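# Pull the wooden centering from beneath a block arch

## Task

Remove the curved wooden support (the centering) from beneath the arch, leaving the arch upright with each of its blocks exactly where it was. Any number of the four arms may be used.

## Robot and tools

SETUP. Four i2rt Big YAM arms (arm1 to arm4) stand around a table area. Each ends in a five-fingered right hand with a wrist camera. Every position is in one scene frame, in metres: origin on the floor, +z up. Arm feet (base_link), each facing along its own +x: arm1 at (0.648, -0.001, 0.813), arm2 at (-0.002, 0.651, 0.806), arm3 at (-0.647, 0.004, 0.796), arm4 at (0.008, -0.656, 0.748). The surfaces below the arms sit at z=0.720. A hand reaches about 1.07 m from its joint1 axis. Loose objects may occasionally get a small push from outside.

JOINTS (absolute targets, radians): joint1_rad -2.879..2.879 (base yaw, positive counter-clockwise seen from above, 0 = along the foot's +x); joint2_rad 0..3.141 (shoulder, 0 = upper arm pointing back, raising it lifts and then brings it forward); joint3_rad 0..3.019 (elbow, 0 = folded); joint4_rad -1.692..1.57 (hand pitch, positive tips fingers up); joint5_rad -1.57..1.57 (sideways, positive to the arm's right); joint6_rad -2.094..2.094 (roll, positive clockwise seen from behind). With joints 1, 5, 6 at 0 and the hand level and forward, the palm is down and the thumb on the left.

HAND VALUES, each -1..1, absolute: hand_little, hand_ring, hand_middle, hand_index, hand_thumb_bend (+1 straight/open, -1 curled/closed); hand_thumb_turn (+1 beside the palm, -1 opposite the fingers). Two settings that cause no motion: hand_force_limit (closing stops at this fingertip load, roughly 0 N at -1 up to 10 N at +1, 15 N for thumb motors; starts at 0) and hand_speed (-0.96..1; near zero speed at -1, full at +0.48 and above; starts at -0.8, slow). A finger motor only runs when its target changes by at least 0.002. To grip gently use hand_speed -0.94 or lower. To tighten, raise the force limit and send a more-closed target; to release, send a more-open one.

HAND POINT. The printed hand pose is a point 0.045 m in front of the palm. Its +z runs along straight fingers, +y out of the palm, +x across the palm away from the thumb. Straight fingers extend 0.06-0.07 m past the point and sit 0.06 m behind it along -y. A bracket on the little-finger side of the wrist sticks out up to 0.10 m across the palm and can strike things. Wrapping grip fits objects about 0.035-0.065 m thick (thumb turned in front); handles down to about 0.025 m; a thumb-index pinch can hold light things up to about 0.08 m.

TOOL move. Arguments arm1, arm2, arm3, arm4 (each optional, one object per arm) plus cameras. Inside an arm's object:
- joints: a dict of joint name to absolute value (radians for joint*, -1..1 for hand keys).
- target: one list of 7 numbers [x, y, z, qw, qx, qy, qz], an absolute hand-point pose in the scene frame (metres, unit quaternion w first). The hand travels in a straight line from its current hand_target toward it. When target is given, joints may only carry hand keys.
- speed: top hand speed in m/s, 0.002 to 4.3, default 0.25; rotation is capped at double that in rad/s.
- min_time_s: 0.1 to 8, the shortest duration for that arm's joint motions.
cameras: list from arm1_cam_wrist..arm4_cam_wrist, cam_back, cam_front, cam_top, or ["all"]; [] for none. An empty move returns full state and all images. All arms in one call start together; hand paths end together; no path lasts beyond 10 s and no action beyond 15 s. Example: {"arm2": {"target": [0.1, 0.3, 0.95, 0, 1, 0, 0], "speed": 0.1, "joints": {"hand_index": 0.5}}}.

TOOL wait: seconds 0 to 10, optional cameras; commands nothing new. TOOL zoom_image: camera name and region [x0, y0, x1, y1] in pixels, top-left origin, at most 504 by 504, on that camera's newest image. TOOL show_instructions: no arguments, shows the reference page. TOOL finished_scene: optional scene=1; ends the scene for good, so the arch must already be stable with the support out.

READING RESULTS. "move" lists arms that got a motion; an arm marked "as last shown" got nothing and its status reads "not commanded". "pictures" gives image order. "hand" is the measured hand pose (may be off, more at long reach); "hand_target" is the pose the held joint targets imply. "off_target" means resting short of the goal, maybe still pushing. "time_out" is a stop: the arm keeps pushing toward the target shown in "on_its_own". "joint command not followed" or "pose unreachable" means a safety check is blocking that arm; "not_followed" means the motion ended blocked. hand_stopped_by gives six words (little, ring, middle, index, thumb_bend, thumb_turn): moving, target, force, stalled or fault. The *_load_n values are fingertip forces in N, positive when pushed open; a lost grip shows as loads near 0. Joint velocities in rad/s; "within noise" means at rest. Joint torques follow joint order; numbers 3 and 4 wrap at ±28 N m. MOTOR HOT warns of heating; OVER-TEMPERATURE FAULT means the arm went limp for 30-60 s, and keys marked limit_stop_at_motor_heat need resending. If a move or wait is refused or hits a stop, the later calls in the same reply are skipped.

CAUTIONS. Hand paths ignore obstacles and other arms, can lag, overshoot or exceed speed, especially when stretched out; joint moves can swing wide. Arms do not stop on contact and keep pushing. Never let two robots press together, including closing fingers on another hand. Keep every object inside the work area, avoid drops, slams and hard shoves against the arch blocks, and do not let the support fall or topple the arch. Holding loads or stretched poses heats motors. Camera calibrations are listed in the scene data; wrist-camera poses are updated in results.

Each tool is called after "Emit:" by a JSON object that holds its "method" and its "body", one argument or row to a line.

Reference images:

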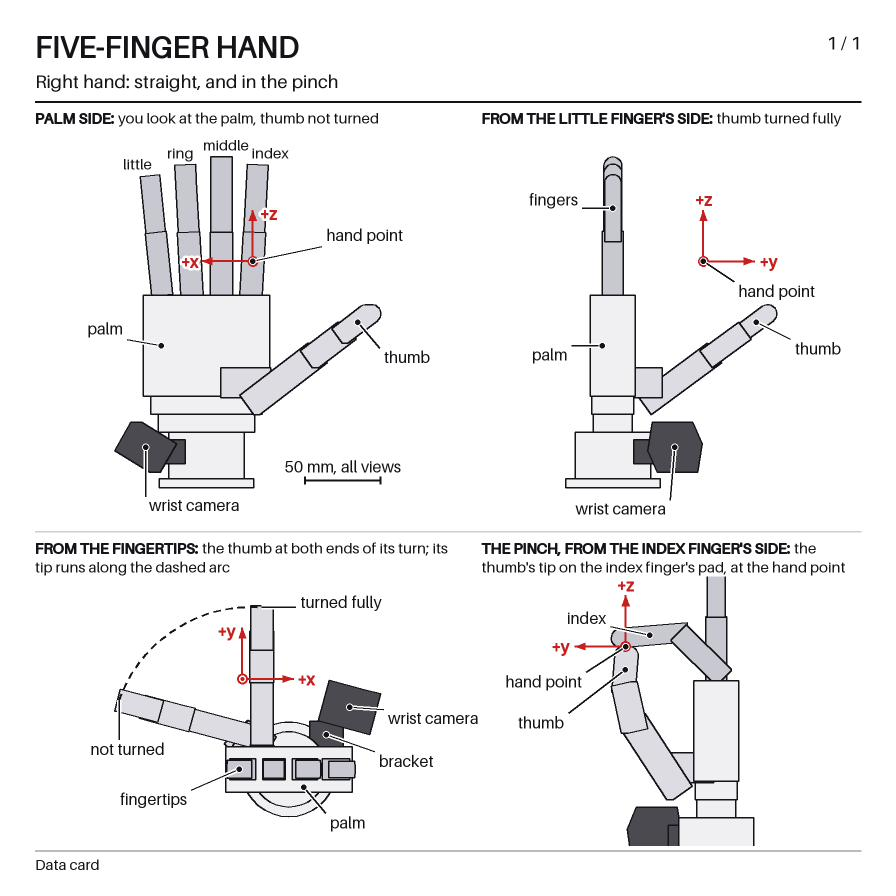

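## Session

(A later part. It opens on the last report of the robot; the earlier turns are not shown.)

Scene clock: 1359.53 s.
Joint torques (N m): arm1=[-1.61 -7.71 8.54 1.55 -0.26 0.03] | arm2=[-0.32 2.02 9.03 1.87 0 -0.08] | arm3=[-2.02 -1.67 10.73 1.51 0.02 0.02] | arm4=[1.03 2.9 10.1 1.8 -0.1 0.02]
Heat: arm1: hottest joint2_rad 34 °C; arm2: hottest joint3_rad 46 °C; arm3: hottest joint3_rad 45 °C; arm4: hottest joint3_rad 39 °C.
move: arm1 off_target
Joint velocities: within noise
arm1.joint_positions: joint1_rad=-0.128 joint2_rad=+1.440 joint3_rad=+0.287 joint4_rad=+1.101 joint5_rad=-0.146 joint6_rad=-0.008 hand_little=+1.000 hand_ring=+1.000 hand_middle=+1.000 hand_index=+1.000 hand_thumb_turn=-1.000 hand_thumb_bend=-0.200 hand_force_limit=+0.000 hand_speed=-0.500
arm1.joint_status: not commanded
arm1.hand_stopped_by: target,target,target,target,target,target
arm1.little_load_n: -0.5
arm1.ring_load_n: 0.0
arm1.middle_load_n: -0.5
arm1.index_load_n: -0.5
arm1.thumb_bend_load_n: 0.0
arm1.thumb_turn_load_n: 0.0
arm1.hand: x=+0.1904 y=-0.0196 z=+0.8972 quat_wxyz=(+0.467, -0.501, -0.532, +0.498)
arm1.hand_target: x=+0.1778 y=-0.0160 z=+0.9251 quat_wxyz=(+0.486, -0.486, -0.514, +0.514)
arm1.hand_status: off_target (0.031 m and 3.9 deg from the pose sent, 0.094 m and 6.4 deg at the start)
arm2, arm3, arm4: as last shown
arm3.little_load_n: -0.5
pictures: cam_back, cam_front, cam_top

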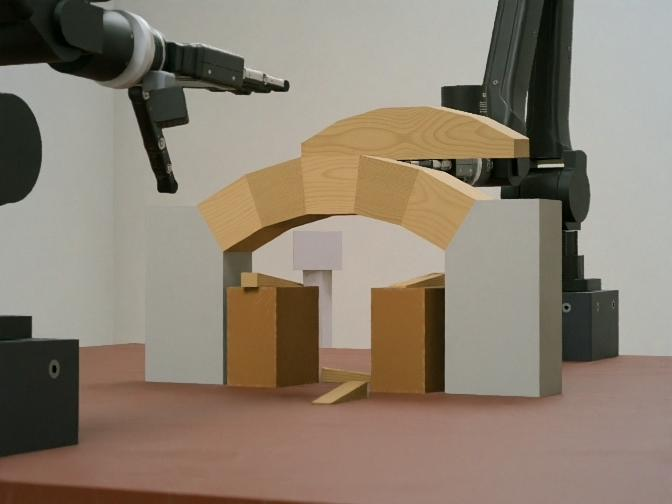

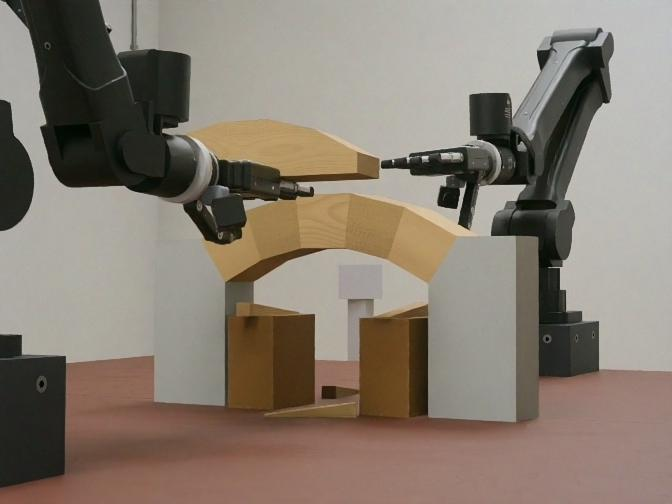

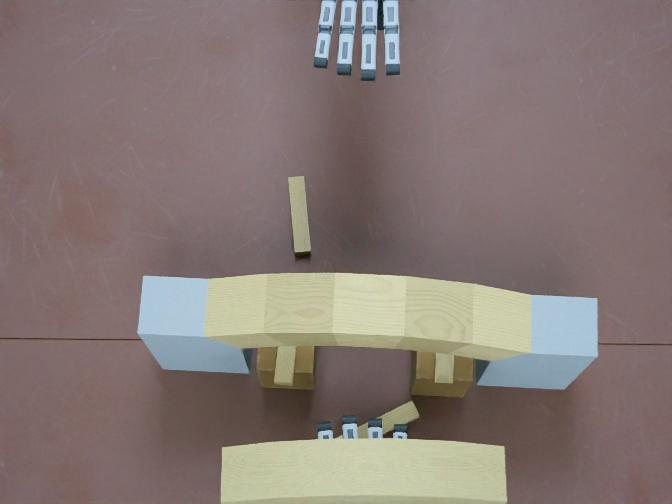

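Emit:
{"method": "move", "body": {
  "arm2": {"target": [0.165, 0.245, 1.02, 0.4822, 0.4822, -0.5172, 0.5172], "speed": 0.2, "joints": {"hand_thumb_turn": -1, "hand_speed": -0.3}},
  "arm4": {"target": [0.182, -0.245, 1.02, 0.4822, -0.4822, -0.5172, -0.5172], "speed": 0.2, "joints": {"hand_thumb_turn": -1, "hand_speed": -0.3}},
  "cameras": ["cam_front", "cam_top", "cam_back", "arm2_cam_wrist", "arm4_cam_wrist"]
}}

Scene clock: 1421.47 s.
Joint torques (N m): arm1=[-1.61 -7.71 8.54 1.55 -0.26 0.03] | arm2=[0.62 -4.6 7.09 2.58 -0.19 -0.19] | arm3=[-2.02 -1.67 10.73 1.51 0.02 0.01] | arm4=[0.26 -1.08 9.26 2.67 -0.17 0.18]
Heat: arm1: hottest joint2_rad 32 °C; arm2: hottest joint3_rad 46 °C; arm3: hottest joint3_rad 47 °C; arm4: hottest joint3_rad 40 °C.
move: arm2 done; arm4 done
Joint velocities: within noise
arm1, arm3: as last shown
arm1.joint_positions: joint1_rad=-0.128 joint2_rad=+1.440 joint3_rad=+0.287 joint4_rad=+1.101 joint5_rad=-0.146 joint6_rad=-0.007 hand_little=+1.000 hand_ring=+1.000 hand_middle=+1.000 hand_index=+1.000 hand_thumb_turn=-1.000 hand_thumb_bend=-0.200 hand_force_limit=+0.000 hand_speed=-0.500
arm1.middle_load_n: 0.0
arm2.joint_positions: joint1_rad=+0.826 joint2_rad=+1.212 joint3_rad=+0.476 joint4_rad=+0.730 joint5_rad=+0.822 joint6_rad=-1.493 hand_little=+1.000 hand_ring=+1.000 hand_middle=+1.000 hand_index=+1.000 hand_thumb_turn=-1.000 hand_thumb_bend=+1.000 hand_force_limit=+0.000 hand_speed=-0.300
arm2.joint_status: all done
arm2.hand_stopped_by: target,target,target,target,target,target
arm2.little_load_n: 0.0
arm2.ring_load_n: 0.0
arm2.middle_load_n: 0.0
arm2.index_load_n: 0.0
arm2.thumb_bend_load_n: 0.0
arm2.thumb_turn_load_n: 0.5
arm2.hand: x=+0.1603 y=+0.2438 z=+1.0225 quat_wxyz=(+0.483, +0.478, -0.523, +0.514)
arm2.hand_target: x=+0.1649 y=+0.2451 z=+1.0200 quat_wxyz=(+0.482, +0.482, -0.517, +0.517)
arm2.hand_status: done (0.005 m and 0.9 deg from the pose sent, 0.383 m and 48.6 deg at the start)
arm3.little_load_n: 0.0
arm4.joint_positions: joint1_rad=-0.514 joint2_rad=+0.832 joint3_rad=+0.419 joint4_rad=+0.410 joint5_rad=-0.477 joint6_rad=-1.648 hand_little=+1.000 hand_ring=+1.000 hand_middle=+1.000 hand_index=+1.000 hand_thumb_turn=-1.000 hand_thumb_bend=+1.000 hand_force_limit=+0.000 hand_speed=-0.300
arm4.joint_status: all done
arm4.hand_stopped_by: target,target,target,target,target,target
arm4.little_load_n: 0.0
arm4.ring_load_n: 0.0
arm4.middle_load_n: 0.0
arm4.index_load_n: 0.0
arm4.thumb_bend_load_n: 0.0
arm4.thumb_turn_load_n: 0.5
arm4.hand: x=+0.1800 y=-0.2438 z=+1.0187 quat_wxyz=(-0.479, +0.483, +0.523, +0.513)
arm4.hand_target: x=+0.1820 y=-0.2450 z=+1.0201 quat_wxyz=(-0.482, +0.482, +0.517, +0.517)
arm4.hand_status: done (0.003 m and 0.9 deg from the pose sent, 0.301 m and 54.1 deg at the start)
pictures: arm2_cam_wrist, arm4_cam_wrist, cam_back, cam_front, cam_top
arm2_cam_wrist: T_world_to_cam=[[-0.98033, 0.05759, 0.18879, -0.05796], [-0.13163, 0.52201, -0.84272, 0.7572], [-0.14708, -0.85099, -0.50416, 0.86031]] pos_world=[0.16939, 0.34019, 1.08278]
arm4_cam_wrist: T_world_to_cam=[[0.92831, 0.00502, 0.37176, -0.5476], [0.31038, -0.56096, -0.76746, 0.58572], [0.20469, 0.82783, -0.52231, 0.81267]] pos_world=[0.16021, -0.34144, 1.07755]

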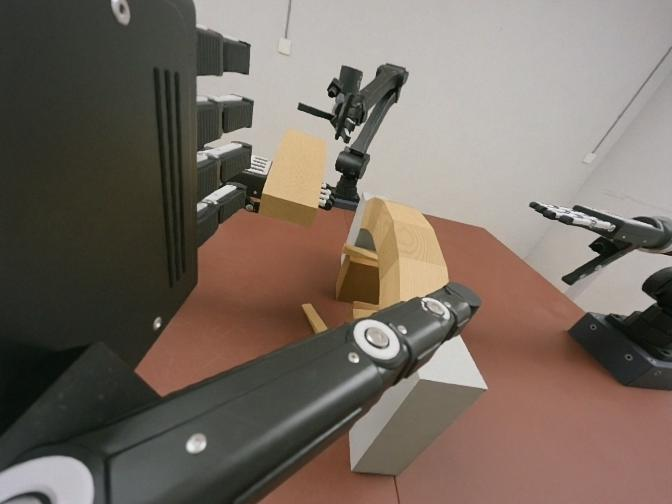

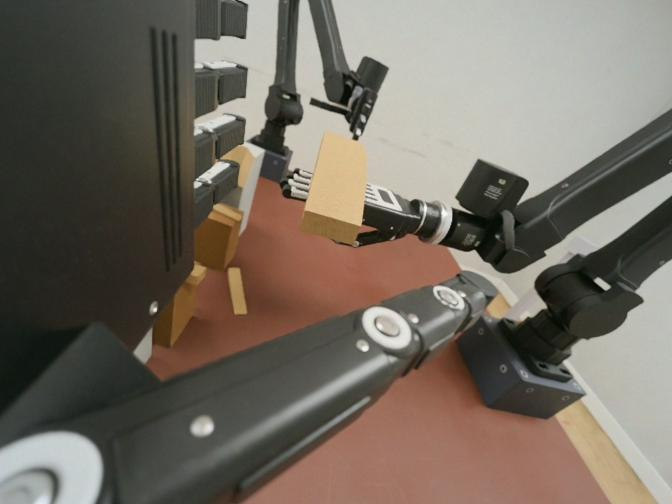

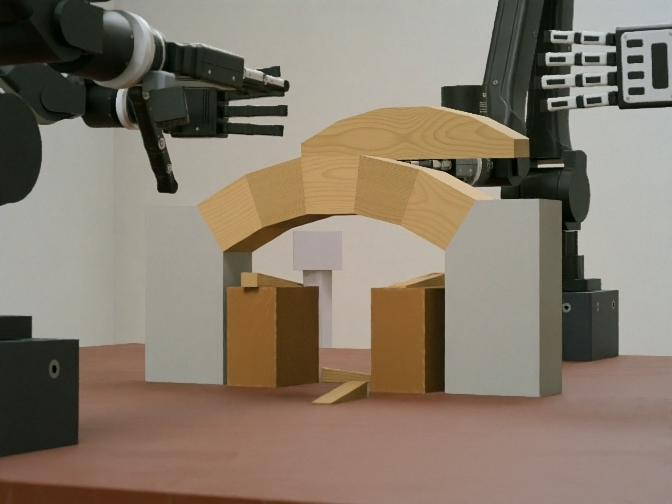

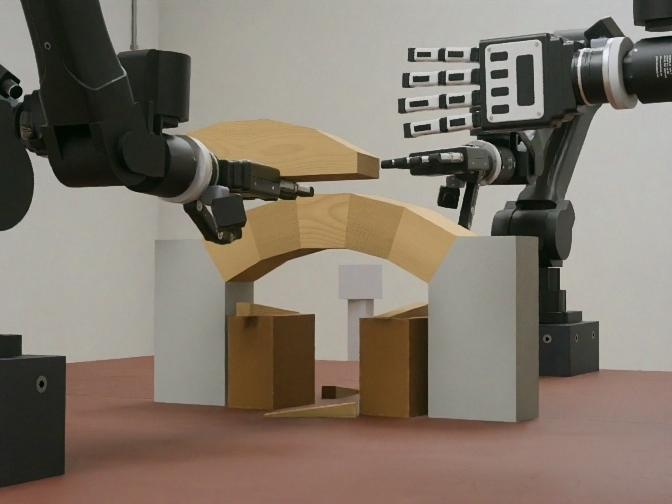

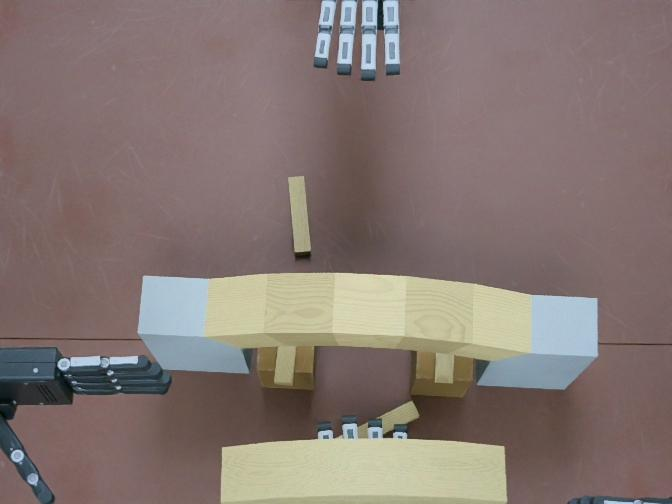

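Emit:
{"method": "zoom_image", "body": {
  "camera": "cam_top",
  "region": [0, 330, 240, 504]
}}

Emit:
{"method": "zoom_image", "body": {
  "camera": "cam_front",
  "region": [300, 20, 560, 200]
}}

Emit:
{"method": "zoom_image", "body": {
  "camera": "cam_back",
  "region": [460, 10, 672, 200]
}}

Emit:
{"method": "zoom_image", "body": {
  "camera": "arm2_cam_wrist",
  "region": [180, 20, 460, 320]
}}

Emit:
{"method": "zoom_image", "body": {
  "camera": "arm4_cam_wrist",
  "region": [180, 60, 500, 320]
}}

Emit:
{"method": "zoom_image", "body": {
  "camera": "cam_back",
  "region": [150, 40, 400, 200]
}}

Scaled by 2.100.

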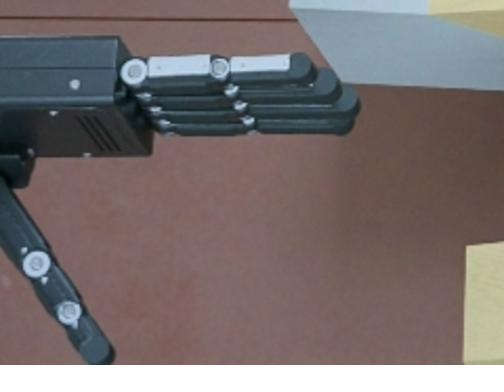

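Scaled by 1.938.

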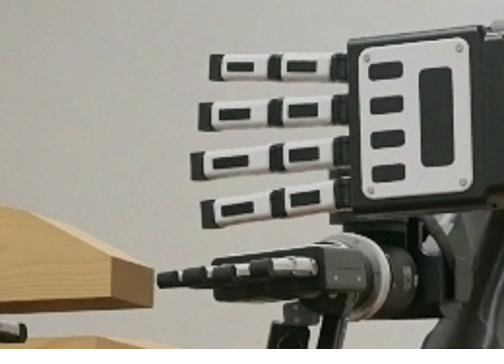

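Scaled by 2.377.

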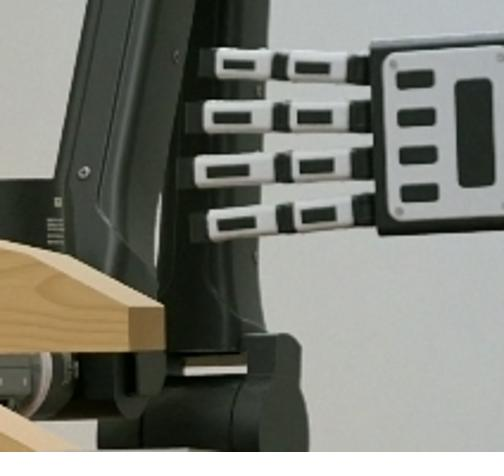

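Scaled by 1.680.

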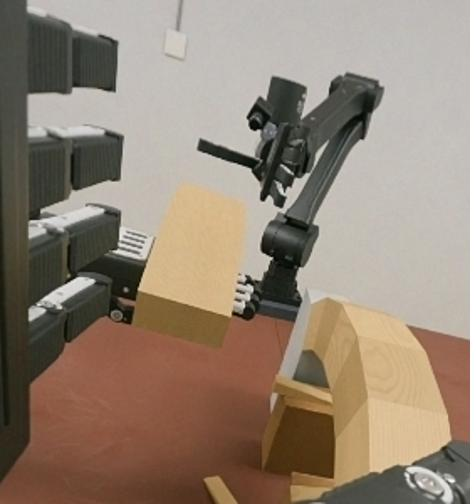

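Scaled by 1.575.

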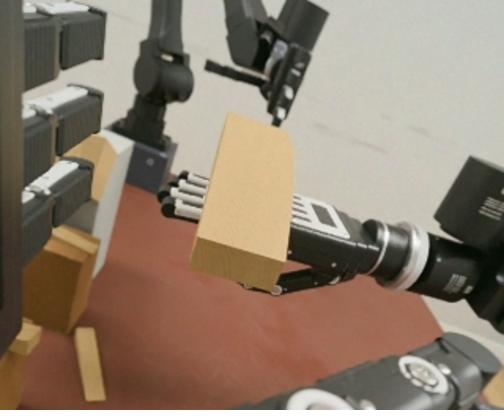

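Scaled by 2.016.

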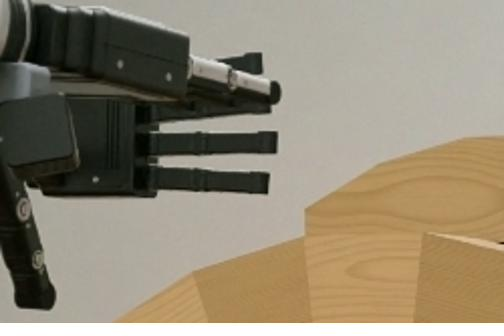

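Emit:
{"method": "zoom_image", "body": {
  "camera": "cam_top",
  "region": [540, 470, 672, 504]
}}

Scaled by 3.818.

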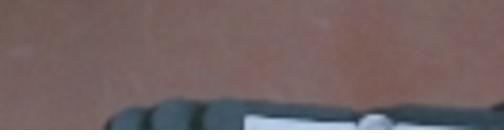

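Emit:
{"method": "move", "body": {
  "arm2": {"target": [0.186, 0.245, 1.008, 0.4822, 0.4822, -0.5172, 0.5172], "speed": 0.08},
  "arm4": {"target": [0.204, -0.245, 0.999, 0.4822, -0.4822, -0.5172, -0.5172], "speed": 0.08}
}}

Emit:
{"method": "move", "body": {
  "arm2": {"target": [0.186, 0.130, 1.008, 0.4822, 0.4822, -0.5172, 0.5172], "speed": 0.08},
  "arm4": {"target": [0.204, -0.142, 0.999, 0.4822, -0.4822, -0.5172, -0.5172], "speed": 0.08},
  "cameras": ["cam_front", "cam_top", "cam_back", "arm2_cam_wrist", "arm4_cam_wrist"]
}}

Emit:
{"method": "zoom_image", "body": {
  "camera": "cam_front",
  "region": [140, 60, 500, 230]
}}

Emit:
{"method": "zoom_image", "body": {
  "camera": "cam_back",
  "region": [260, 30, 620, 200]
}}

Emit:
{"method": "zoom_image", "body": {
  "camera": "cam_top",
  "region": [120, 380, 624, 504]
}}

Scene clock: 1505.13 s.
Joint torques (N m): arm1=[-1.61 -7.71 8.55 1.55 -0.26 0.03] | arm2=[0.62 -5.3 8.32 2.56 0.11 -0.18] | arm3=[-2.02 -1.67 10.73 1.51 0.02 0.02] | arm4=[0.32 -1.55 8.69 3.02 -0.13 0.13]
Heat: arm1: hottest joint3_rad 34 °C; arm2: hottest joint3_rad 43 °C; arm3: hottest joint3_rad 48 °C; arm4: hottest joint3_rad 40 °C.
move: arm2 off_target; arm4 done
Joint velocities: within noise
arm1, arm3: as last shown
arm2.joint_positions: joint1_rad=+0.870 joint2_rad=+1.294 joint3_rad=+0.476 joint4_rad=+0.789 joint5_rad=+0.858 joint6_rad=-1.494 hand_little=+1.000 hand_ring=+1.000 hand_middle=+1.000 hand_index=+1.000 hand_thumb_turn=-1.000 hand_thumb_bend=+1.000 hand_force_limit=+0.000 hand_speed=-0.300
arm2.joint_status: not commanded
arm2.hand_stopped_by: target,target,target,target,target,target
arm2.little_load_n: 0.0
arm2.ring_load_n: 0.0
arm2.middle_load_n: 0.0
arm2.index_load_n: 0.0
arm2.thumb_bend_load_n: 0.0
arm2.thumb_turn_load_n: 0.5
arm2.hand: x=+0.1774 y=+0.2479 z=+1.0011 quat_wxyz=(+0.483, +0.488, -0.520, +0.508)
arm2.hand_target: x=+0.1858 y=+0.2452 z=+1.0079 quat_wxyz=(+0.482, +0.482, -0.517, +0.517)
arm2.hand_status: off_target (0.011 m and 1.4 deg from the pose sent, 0.030 m and 0.9 deg at the start)
arm4.joint_positions: joint1_rad=-0.592 joint2_rad=+0.923 joint3_rad=+0.399 joint4_rad=+0.524 joint5_rad=-0.554 joint6_rad=-1.646 hand_little=+1.000 hand_ring=+1.000 hand_middle=+1.000 hand_index=+1.000 hand_thumb_turn=-1.000 hand_thumb_bend=+1.000 hand_force_limit=+0.000 hand_speed=-0.300
arm4.joint_status: not commanded
arm4.hand_stopped_by: target,target,target,target,target,target
arm4.little_load_n: 0.0
arm4.ring_load_n: 0.0
arm4.middle_load_n: 0.0
arm4.index_load_n: 0.0
arm4.thumb_bend_load_n: 0.0
arm4.thumb_turn_load_n: 0.0
arm4.hand: x=+0.2025 y=-0.2437 z=+0.9987 quat_wxyz=(-0.479, +0.483, +0.522, +0.514)
arm4.hand_target: x=+0.2039 y=-0.2450 z=+0.9989 quat_wxyz=(-0.482, +0.482, +0.517, +0.517)
arm4.hand_status: done (0.002 m and 0.8 deg from the pose sent, 0.031 m and 0.9 deg at the start)
pictures: none

Scene clock: 1507.13 s.
Joint torques (N m): arm1=[-1.67 -7.71 8.54 1.55 -0.27 0.04] | arm2=[-0.91 -8.23 9.85 2.26 -0.18 -0.18] | arm3=[-1.96 -1.67 10.73 1.5 0.02 0.02] | arm4=[0.73 -4.95 13.19 3.04 0 0.12]
Heat: arm1: hottest joint3_rad 34 °C; arm2: hottest joint3_rad 43 °C; arm3: hottest joint3_rad 48 °C; arm4: hottest joint3_rad 41 °C.
move: arm2 off_target; arm4 off_target
Joint velocities: within noise
arm1, arm3: as last shown
arm1.little_load_n: -1.0
arm1.ring_load_n: -0.5
arm1.middle_load_n: -0.5
arm2.joint_positions: joint1_rad=+0.674 joint2_rad=+1.503 joint3_rad=+0.676 joint4_rad=+0.795 joint5_rad=+0.652 joint6_rad=-1.495 hand_little=+1.000 hand_ring=+1.000 hand_middle=+1.000 hand_index=+1.000 hand_thumb_turn=-1.000 hand_thumb_bend=+1.000 hand_force_limit=+0.000 hand_speed=-0.300
arm2.joint_status: not commanded
arm2.hand_stopped_by: target,target,target,target,target,target
arm2.little_load_n: 0.0
arm2.ring_load_n: -0.5
arm2.middle_load_n: 0.0
arm2.index_load_n: 0.0
arm2.thumb_bend_load_n: -0.5
arm2.thumb_turn_load_n: 0.5
arm2.hand: x=+0.1816 y=+0.1433 z=+0.9967 quat_wxyz=(+0.478, +0.493, -0.520, +0.509)
arm2.hand_target: x=+0.1856 y=+0.1308 z=+1.0081 quat_wxyz=(+0.482, +0.482, -0.517, +0.517)
arm2.hand_status: off_target (0.018 m and 1.6 deg from the pose sent, 0.118 m and 1.3 deg at the start)
arm4.joint_positions: joint1_rad=-0.445 joint2_rad=+1.228 joint3_rad=+0.534 joint4_rad=+0.633 joint5_rad=-0.400 joint6_rad=-1.646 hand_little=+1.000 hand_ring=+1.000 hand_middle=+1.000 hand_index=+1.000 hand_thumb_turn=-1.000 hand_thumb_bend=+1.000 hand_force_limit=+0.000 hand_speed=-0.300
arm4.joint_status: not commanded
arm4.hand_stopped_by: target,target,target,target,target,target
arm4.little_load_n: 0.0
arm4.ring_load_n: 0.0
arm4.middle_load_n: 0.0
arm4.index_load_n: 0.0
arm4.thumb_bend_load_n: 0.0
arm4.thumb_turn_load_n: 0.5
arm4.hand: x=+0.1995 y=-0.1614 z=+0.9645 quat_wxyz=(-0.470, +0.504, +0.529, +0.496)
arm4.hand_target: x=+0.2029 y=-0.1446 z=+0.9992 quat_wxyz=(-0.482, +0.482, +0.517, +0.517)
arm4.hand_status: off_target (0.040 m and 4.0 deg from the pose sent, 0.102 m and 0.8 deg at the start)
pictures: arm2_cam_wrist, arm4_cam_wrist, cam_back, cam_front, cam_top
arm2_cam_wrist: T_world_to_cam=[[-0.97788, 0.03499, 0.20621, -0.0411], [-0.15559, 0.53717, -0.829, 0.77927], [-0.13978, -0.84275, -0.51985, 0.77809]] pos_world=[0.18982, 0.23857, 1.05897]
arm4_cam_wrist: T_world_to_cam=[[0.93678, 0.01544, 0.34958, -0.52467], [0.28737, -0.60398, -0.74339, 0.55868], [0.19966, 0.79685, -0.57023, 0.75434]] pos_world=[0.18033, -0.25556, 1.02888]

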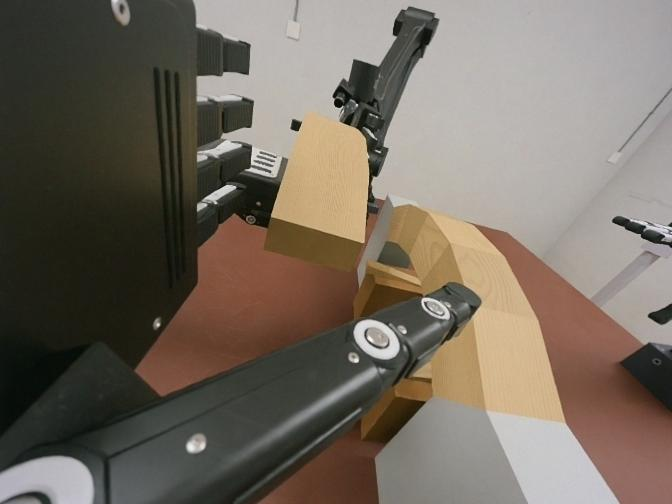

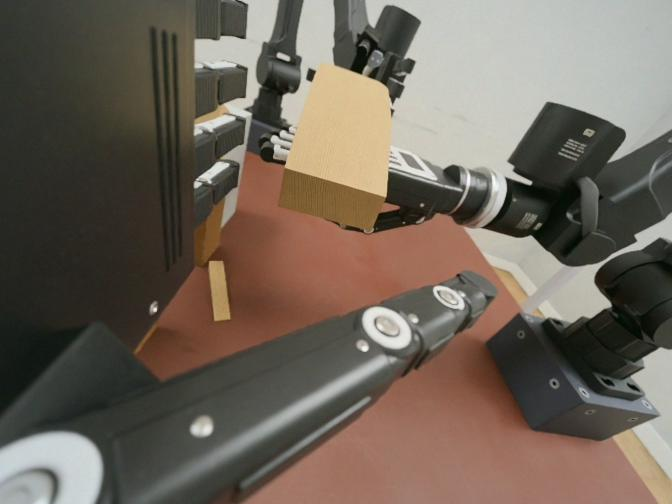

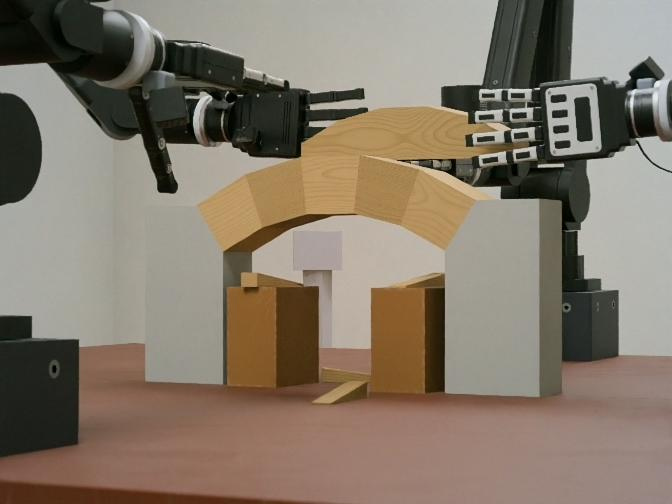

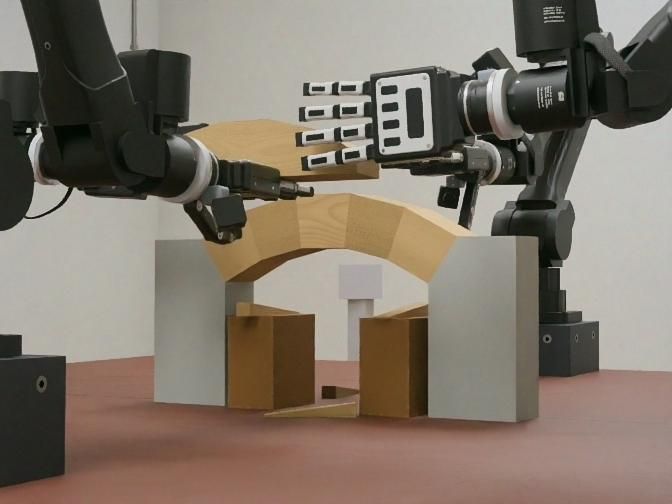

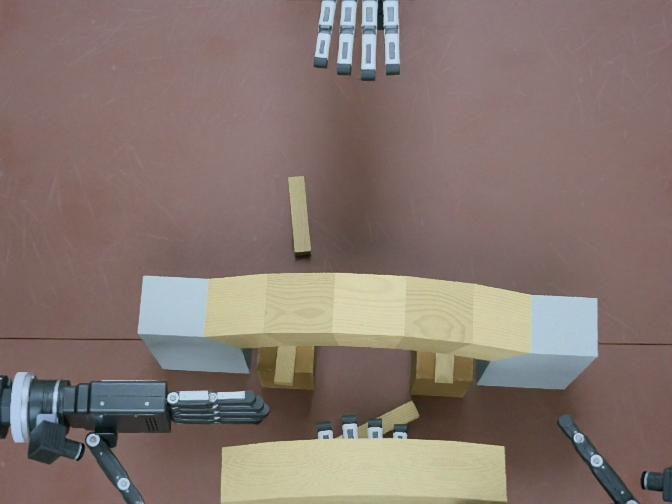

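Scaled by 1.400.

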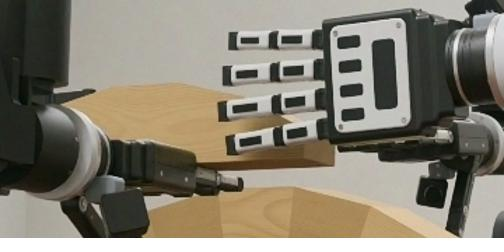

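Scaled by 1.400.

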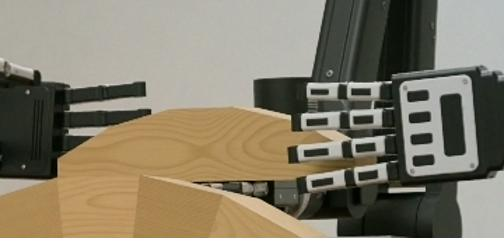

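Scaled by 1.000.

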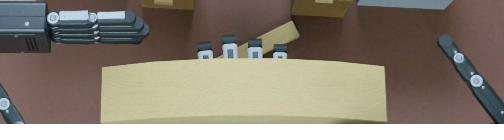

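Emit:
{"method": "move", "body": {
  "arm2": {"target": [0.182, 0.120, 1.024, 0.4822, 0.4822, -0.5172, 0.5172], "speed": 0.06},
  "arm4": {"target": [0.210, -0.135, 1.026, 0.4822, -0.4822, -0.5172, -0.5172], "speed": 0.06},
  "cameras": ["cam_front", "cam_top", "cam_back"]
}}

Emit:
{"method": "zoom_image", "body": {
  "camera": "cam_front",
  "region": [140, 60, 500, 230]
}}

Emit:
{"method": "zoom_image", "body": {
  "camera": "cam_back",
  "region": [260, 30, 620, 200]
}}

Emit:
{"method": "zoom_image", "body": {
  "camera": "cam_top",
  "region": [120, 380, 624, 504]
}}

Scene clock: 1528.53 s.
Joint torques (N m): arm1=[-1.67 -7.71 8.55 1.57 -0.26 0.04] | arm2=[-0.91 -10.46 10.15 1.36 -0.17 -0.18] | arm3=[-2.02 -1.67 10.71 1.5 0.02 0.02] | arm4=[0.03 -6.18 13.33 1.59 -0.15 0.14]
Heat: arm1: hottest joint3_rad 34 °C; arm2: hottest joint3_rad 44 °C; arm3: hottest joint3_rad 49 °C; arm4: hottest joint3_rad 43 °C.
move: arm2 off_target; arm4 off_target
Joint velocities: within noise
arm1, arm3: as last shown
arm1.little_load_n: -0.5
arm1.ring_load_n: 0.0
arm1.middle_load_n: 0.0
arm2.joint_positions: joint1_rad=+0.653 joint2_rad=+1.503 joint3_rad=+0.705 joint4_rad=+0.764 joint5_rad=+0.629 joint6_rad=-1.495 hand_little=+1.000 hand_ring=+1.000 hand_middle=+1.000 hand_index=+1.000 hand_thumb_turn=-1.000 hand_thumb_bend=+1.000 hand_force_limit=+0.000 hand_speed=-0.300
arm2.joint_status: not commanded
arm2.hand_stopped_by: target,target,target,target,target,target
arm2.little_load_n: 0.0
arm2.ring_load_n: 0.0
arm2.middle_load_n: 0.0
arm2.index_load_n: 0.0
arm2.thumb_bend_load_n: 0.0
arm2.thumb_turn_load_n: 0.5
arm2.hand: x=+0.1799 y=+0.1317 z=+1.0040 quat_wxyz=(+0.477, +0.493, -0.520, +0.509)
arm2.hand_target: x=+0.1815 y=+0.1209 z=+1.0242 quat_wxyz=(+0.482, +0.482, -0.517, +0.517)
arm2.hand_status: off_target (0.023 m and 1.7 deg from the pose sent, 0.036 m and 1.6 deg at the start)
arm3.middle_load_n: -0.5
arm3.index_load_n: -0.5
arm4.joint_positions: joint1_rad=-0.445 joint2_rad=+1.215 joint3_rad=+0.598 joint4_rad=+0.578 joint5_rad=-0.404 joint6_rad=-1.646 hand_little=+1.000 hand_ring=+1.000 hand_middle=+1.000 hand_index=+1.000 hand_thumb_turn=-1.000 hand_thumb_bend=+1.000 hand_force_limit=+0.000 hand_speed=-0.300
arm4.joint_status: not commanded
arm4.hand_stopped_by: target,target,target,target,target,target
arm4.little_load_n: 0.0
arm4.ring_load_n: 0.0
arm4.middle_load_n: 0.0
arm4.index_load_n: 0.0
arm4.thumb_bend_load_n: 0.0
arm4.thumb_turn_load_n: 0.0
arm4.hand: x=+0.2041 y=-0.1483 z=+0.9925 quat_wxyz=(-0.473, +0.497, +0.527, +0.502)
arm4.hand_target: x=+0.2091 y=-0.1370 z=+1.0261 quat_wxyz=(-0.482, +0.482, +0.517, +0.517)
arm4.hand_status: off_target (0.037 m and 2.8 deg from the pose sent, 0.068 m and 4.0 deg at the start)
pictures: cam_back, cam_front, cam_top

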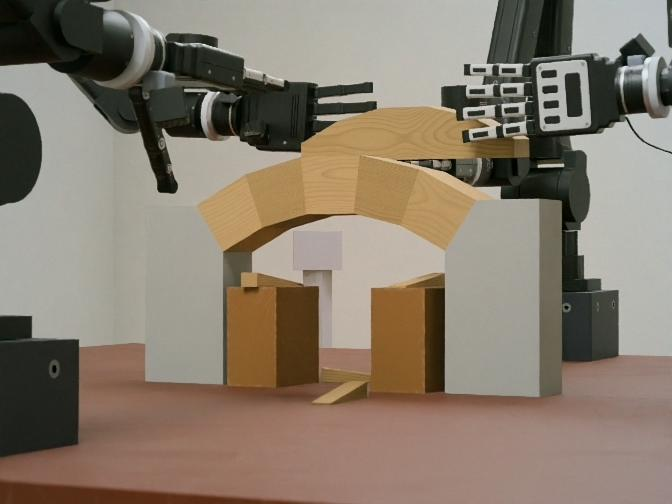

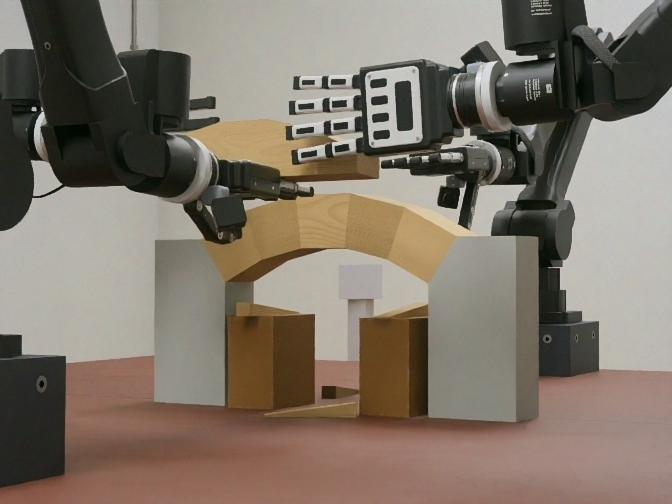

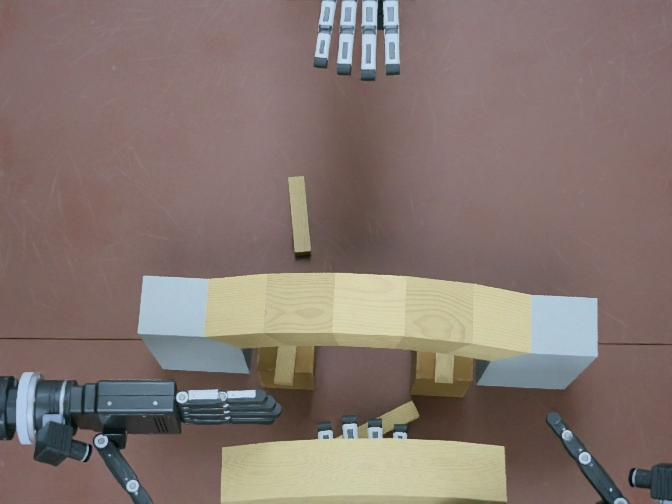

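Scaled by 1.400.

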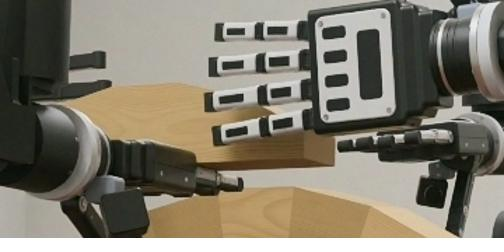

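Scaled by 1.400.

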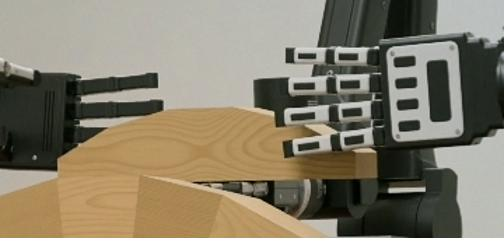

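Scaled by 1.000.

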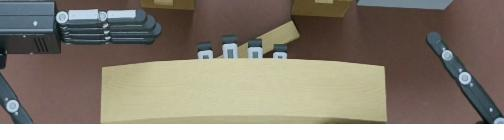

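Emit:
{"method": "move", "body": {
  "cameras": ["cam_front","cam_top"]
}}

Scene clock: 1549.57 s.
Joint torques (N m): arm1=[-1.61 -7.71 8.54 1.55 -0.26 0.03] | arm2=[-0.91 -10.52 10.17 1.33 -0.17 -0.19] | arm3=[-2.02 -1.67 10.73 1.5 0.02 0.01] | arm4=[0.38 -5.95 13.79 1.72 -0.22 0.11]
Heat: arm1: hottest joint3_rad 34 °C; arm2: hottest joint3_rad 48 °C; arm3: hottest joint3_rad 49 °C; arm4: hottest joint3_rad 44 °C.
Joint velocities: within noise
arm1.joint_positions: joint1_rad=-0.128 joint2_rad=+1.440 joint3_rad=+0.287 joint4_rad=+1.101 joint5_rad=-0.146 joint6_rad=-0.007 hand_little=+1.000 hand_ring=+1.000 hand_middle=+1.000 hand_index=+1.000 hand_thumb_turn=-1.000 hand_thumb_bend=-0.200 hand_force_limit=+0.000 hand_speed=-0.500
arm1.joint_status: not commanded
arm1.hand_stopped_by: target,target,target,target,target,target
arm1.little_load_n: -1.0
arm1.ring_load_n: 0.0
arm1.middle_load_n: 0.0
arm1.index_load_n: -0.5
arm1.thumb_bend_load_n: 0.0
arm1.thumb_turn_load_n: 0.0
arm1.hand: x=+0.1904 y=-0.0196 z=+0.8972 quat_wxyz=(+0.467, -0.501, -0.532, +0.498) (m; scene frame)
arm1.hand_target: x=+0.1778 y=-0.0160 z=+0.9251 quat_wxyz=(+0.486, -0.486, -0.514, +0.514) (m; scene frame)
arm1.hand_status: not commanded
arm2.joint_positions: joint1_rad=+0.653 joint2_rad=+1.503 joint3_rad=+0.705 joint4_rad=+0.764 joint5_rad=+0.629 joint6_rad=-1.495 hand_little=+1.000 hand_ring=+1.000 hand_middle=+1.000 hand_index=+1.000 hand_thumb_turn=-1.000 hand_thumb_bend=+1.000 hand_force_limit=+0.000 hand_speed=-0.300
arm2.joint_status: not commanded
arm2.hand_stopped_by: target,target,target,target,target,target
arm2.little_load_n: 0.0
arm2.ring_load_n: 0.0
arm2.middle_load_n: 0.0
arm2.index_load_n: 0.0
arm2.thumb_bend_load_n: 0.0
arm2.thumb_turn_load_n: 0.5
arm2.hand: x=+0.1799 y=+0.1317 z=+1.0040 quat_wxyz=(+0.477, +0.493, -0.520, +0.509) (m; scene frame)
arm2.hand_target: x=+0.1815 y=+0.1209 z=+1.0242 quat_wxyz=(+0.482, +0.482, -0.517, +0.517) (m; scene frame)
arm2.hand_status: off_target (0.023 m and 1.7 deg from the pose sent, 0.036 m and 1.6 deg at the start)
arm3.joint_positions: joint1_rad=-0.025 joint2_rad=+0.762 joint3_rad=+0.201 joint4_rad=+0.559 joint5_rad=+0.047 joint6_rad=-0.012 hand_little=+1.000 hand_ring=+1.000 hand_middle=+1.000 hand_index=+1.000 hand_thumb_turn=-1.000 hand_thumb_bend=+1.000 hand_force_limit=+0.000 hand_speed=+0.000
arm3.joint_status: not commanded
arm3.hand_stopped_by: target,target,target,target,target,target
arm3.little_load_n: 0.0
arm3.ring_load_n: 0.0
arm3.middle_load_n: 0.0
arm3.index_load_n: 0.0
arm3.thumb_bend_load_n: 0.0
arm3.thumb_turn_load_n: 0.0
arm3.hand: x=-0.2565 y=+0.0231 z=+0.9672 quat_wxyz=(-0.479, +0.495, -0.513, +0.512) (m; scene frame)
arm3.hand_target: x=-0.2505 y=+0.0200 z=+0.9800 quat_wxyz=(-0.485, +0.485, -0.515, +0.515) (m; scene frame)
arm3.hand_status: not commanded
arm4.joint_positions: joint1_rad=-0.445 joint2_rad=+1.215 joint3_rad=+0.598 joint4_rad=+0.578 joint5_rad=-0.404 joint6_rad=-1.646 hand_little=+1.000 hand_ring=+1.000 hand_middle=+1.000 hand_index=+1.000 hand_thumb_turn=-1.000 hand_thumb_bend=+1.000 hand_force_limit=+0.000 hand_speed=-0.300
arm4.joint_status: not commanded
arm4.hand_stopped_by: target,target,target,target,target,target
arm4.little_load_n: 0.0
arm4.ring_load_n: 0.0
arm4.middle_load_n: 0.0
arm4.index_load_n: 0.0
arm4.thumb_bend_load_n: 0.0
arm4.thumb_turn_load_n: 0.0
arm4.hand: x=+0.2041 y=-0.1483 z=+0.9925 quat_wxyz=(-0.473, +0.497, +0.527, +0.502) (m; scene frame)
arm4.hand_target: x=+0.2091 y=-0.1370 z=+1.0261 quat_wxyz=(-0.482, +0.482, +0.517, +0.517) (m; scene frame)
arm4.hand_status: off_target (0.037 m and 2.8 deg from the pose sent, 0.068 m and 4.0 deg at the start)
pictures: cam_front, cam_top

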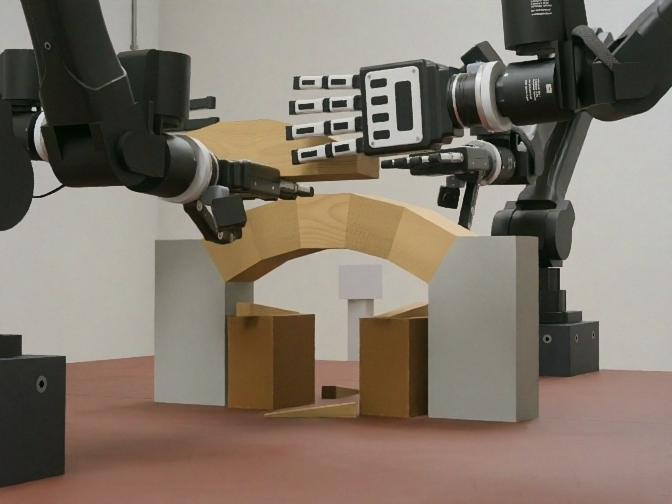

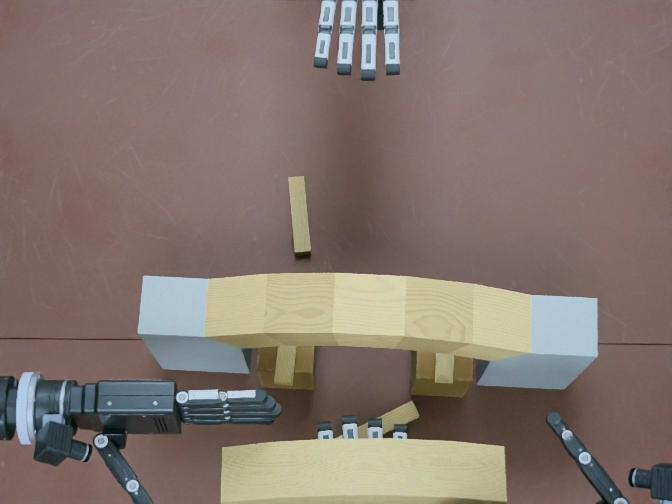

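Emit:
{"method": "move", "body": {
  "arm2": {"target": [0.180, 0.085, 1.030, 0.4822, 0.4822, -0.5172, 0.5172], "speed": 0.04},
  "arm4": {"target": [0.205, -0.092, 1.033, 0.4822, -0.4822, -0.5172, -0.5172], "speed": 0.04},
  "cameras": ["cam_front", "cam_back", "cam_top"]
}}

Scene clock: 1608.50 s.
Joint torques (N m): arm1=[-1.61 -7.71 8.54 1.57 -0.27 0.03] | arm2=[-1.08 -9.05 10.62 1.42 -0.18 -0.18] | arm3=[-1.96 -1.67 10.73 1.51 0.02 0.02] | arm4=[1.38 -6.24 13.74 1.47 -0.04 0.11]
Heat: arm1: hottest joint3_rad 35 °C; arm2: hottest joint3_rad 51 °C; arm3: hottest joint3_rad 50 °C; arm4: hottest joint3_rad 47 °C.
move: arm2 off_target; arm4 off_target
Joint velocities: within noise
arm1, arm3: as last shown
arm1.little_load_n: -0.5
arm2.joint_positions: joint1_rad=+0.604 joint2_rad=+1.530 joint3_rad=+0.787 joint4_rad=+0.734 joint5_rad=+0.579 joint6_rad=-1.495 hand_little=+1.000 hand_ring=+1.000 hand_middle=+1.000 hand_index=+1.000 hand_thumb_turn=-1.000 hand_thumb_bend=+1.000 hand_force_limit=+0.000 hand_speed=-0.300
arm2.joint_status: not commanded
arm2.hand_stopped_by: target,target,target,target,target,target
arm2.little_load_n: 0.0
arm2.ring_load_n: 0.0
arm2.middle_load_n: 0.0
arm2.index_load_n: 0.0
arm2.thumb_bend_load_n: 0.0
arm2.thumb_turn_load_n: 0.5
arm2.hand: x=+0.1779 y=+0.0987 z=+1.0223 quat_wxyz=(+0.478, +0.485, -0.518, +0.517)
arm2.hand_target: x=+0.1796 y=+0.0857 z=+1.0300 quat_wxyz=(+0.482, +0.482, -0.517, +0.517)
arm2.hand_status: off_target (0.016 m and 0.6 deg from the pose sent, 0.053 m and 1.7 deg at the start)
arm3.middle_load_n: -0.5
arm4.joint_positions: joint1_rad=-0.399 joint2_rad=+1.296 joint3_rad=+0.698 joint4_rad=+0.570 joint5_rad=-0.353 joint6_rad=-1.646 hand_little=+1.000 hand_ring=+1.000 hand_middle=+1.000 hand_index=+1.000 hand_thumb_turn=-1.000 hand_thumb_bend=+1.000 hand_force_limit=+0.000 hand_speed=-0.300
arm4.joint_status: not commanded
arm4.hand_stopped_by: target,target,target,target,target,target
arm4.little_load_n: 0.0
arm4.ring_load_n: 0.0
arm4.middle_load_n: 0.0
arm4.index_load_n: 0.0
arm4.thumb_bend_load_n: 0.0
arm4.thumb_turn_load_n: 0.0
arm4.hand: x=+0.2029 y=-0.1093 z=+1.0054 quat_wxyz=(-0.473, +0.494, +0.525, +0.507)
arm4.hand_target: x=+0.2042 y=-0.0940 z=+1.0331 quat_wxyz=(-0.482, +0.482, +0.517, +0.517)
arm4.hand_status: off_target (0.033 m and 2.2 deg from the pose sent, 0.069 m and 2.8 deg at the start)
pictures: cam_back, cam_front, cam_top

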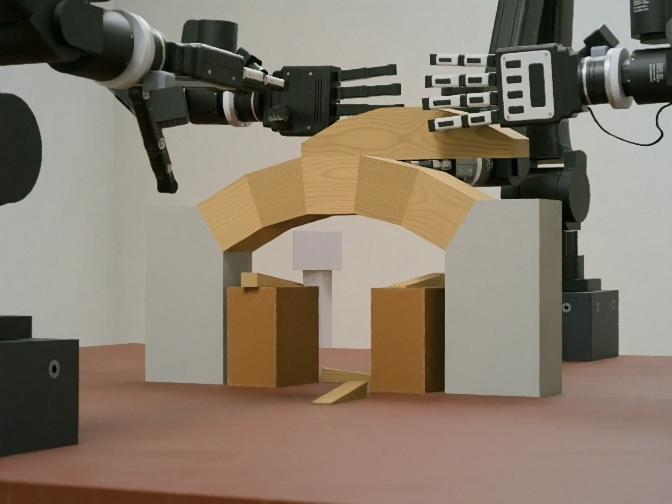

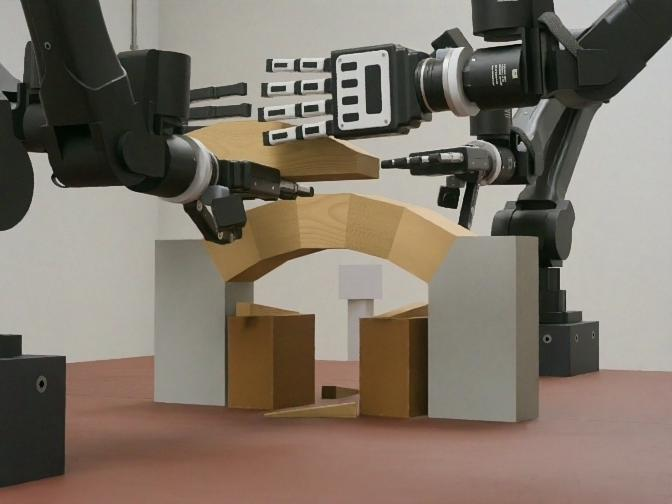

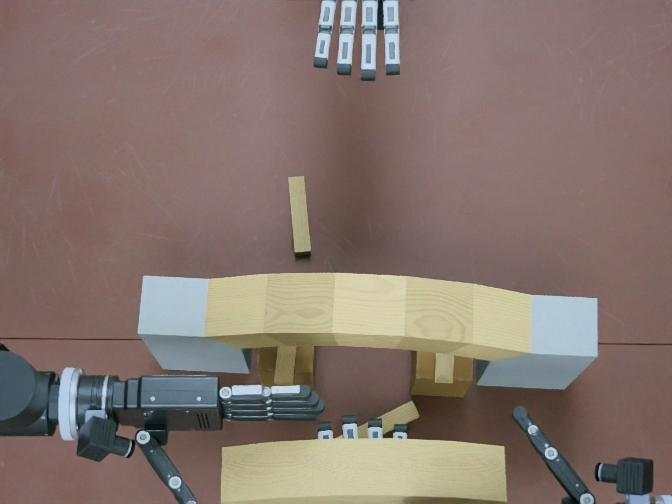

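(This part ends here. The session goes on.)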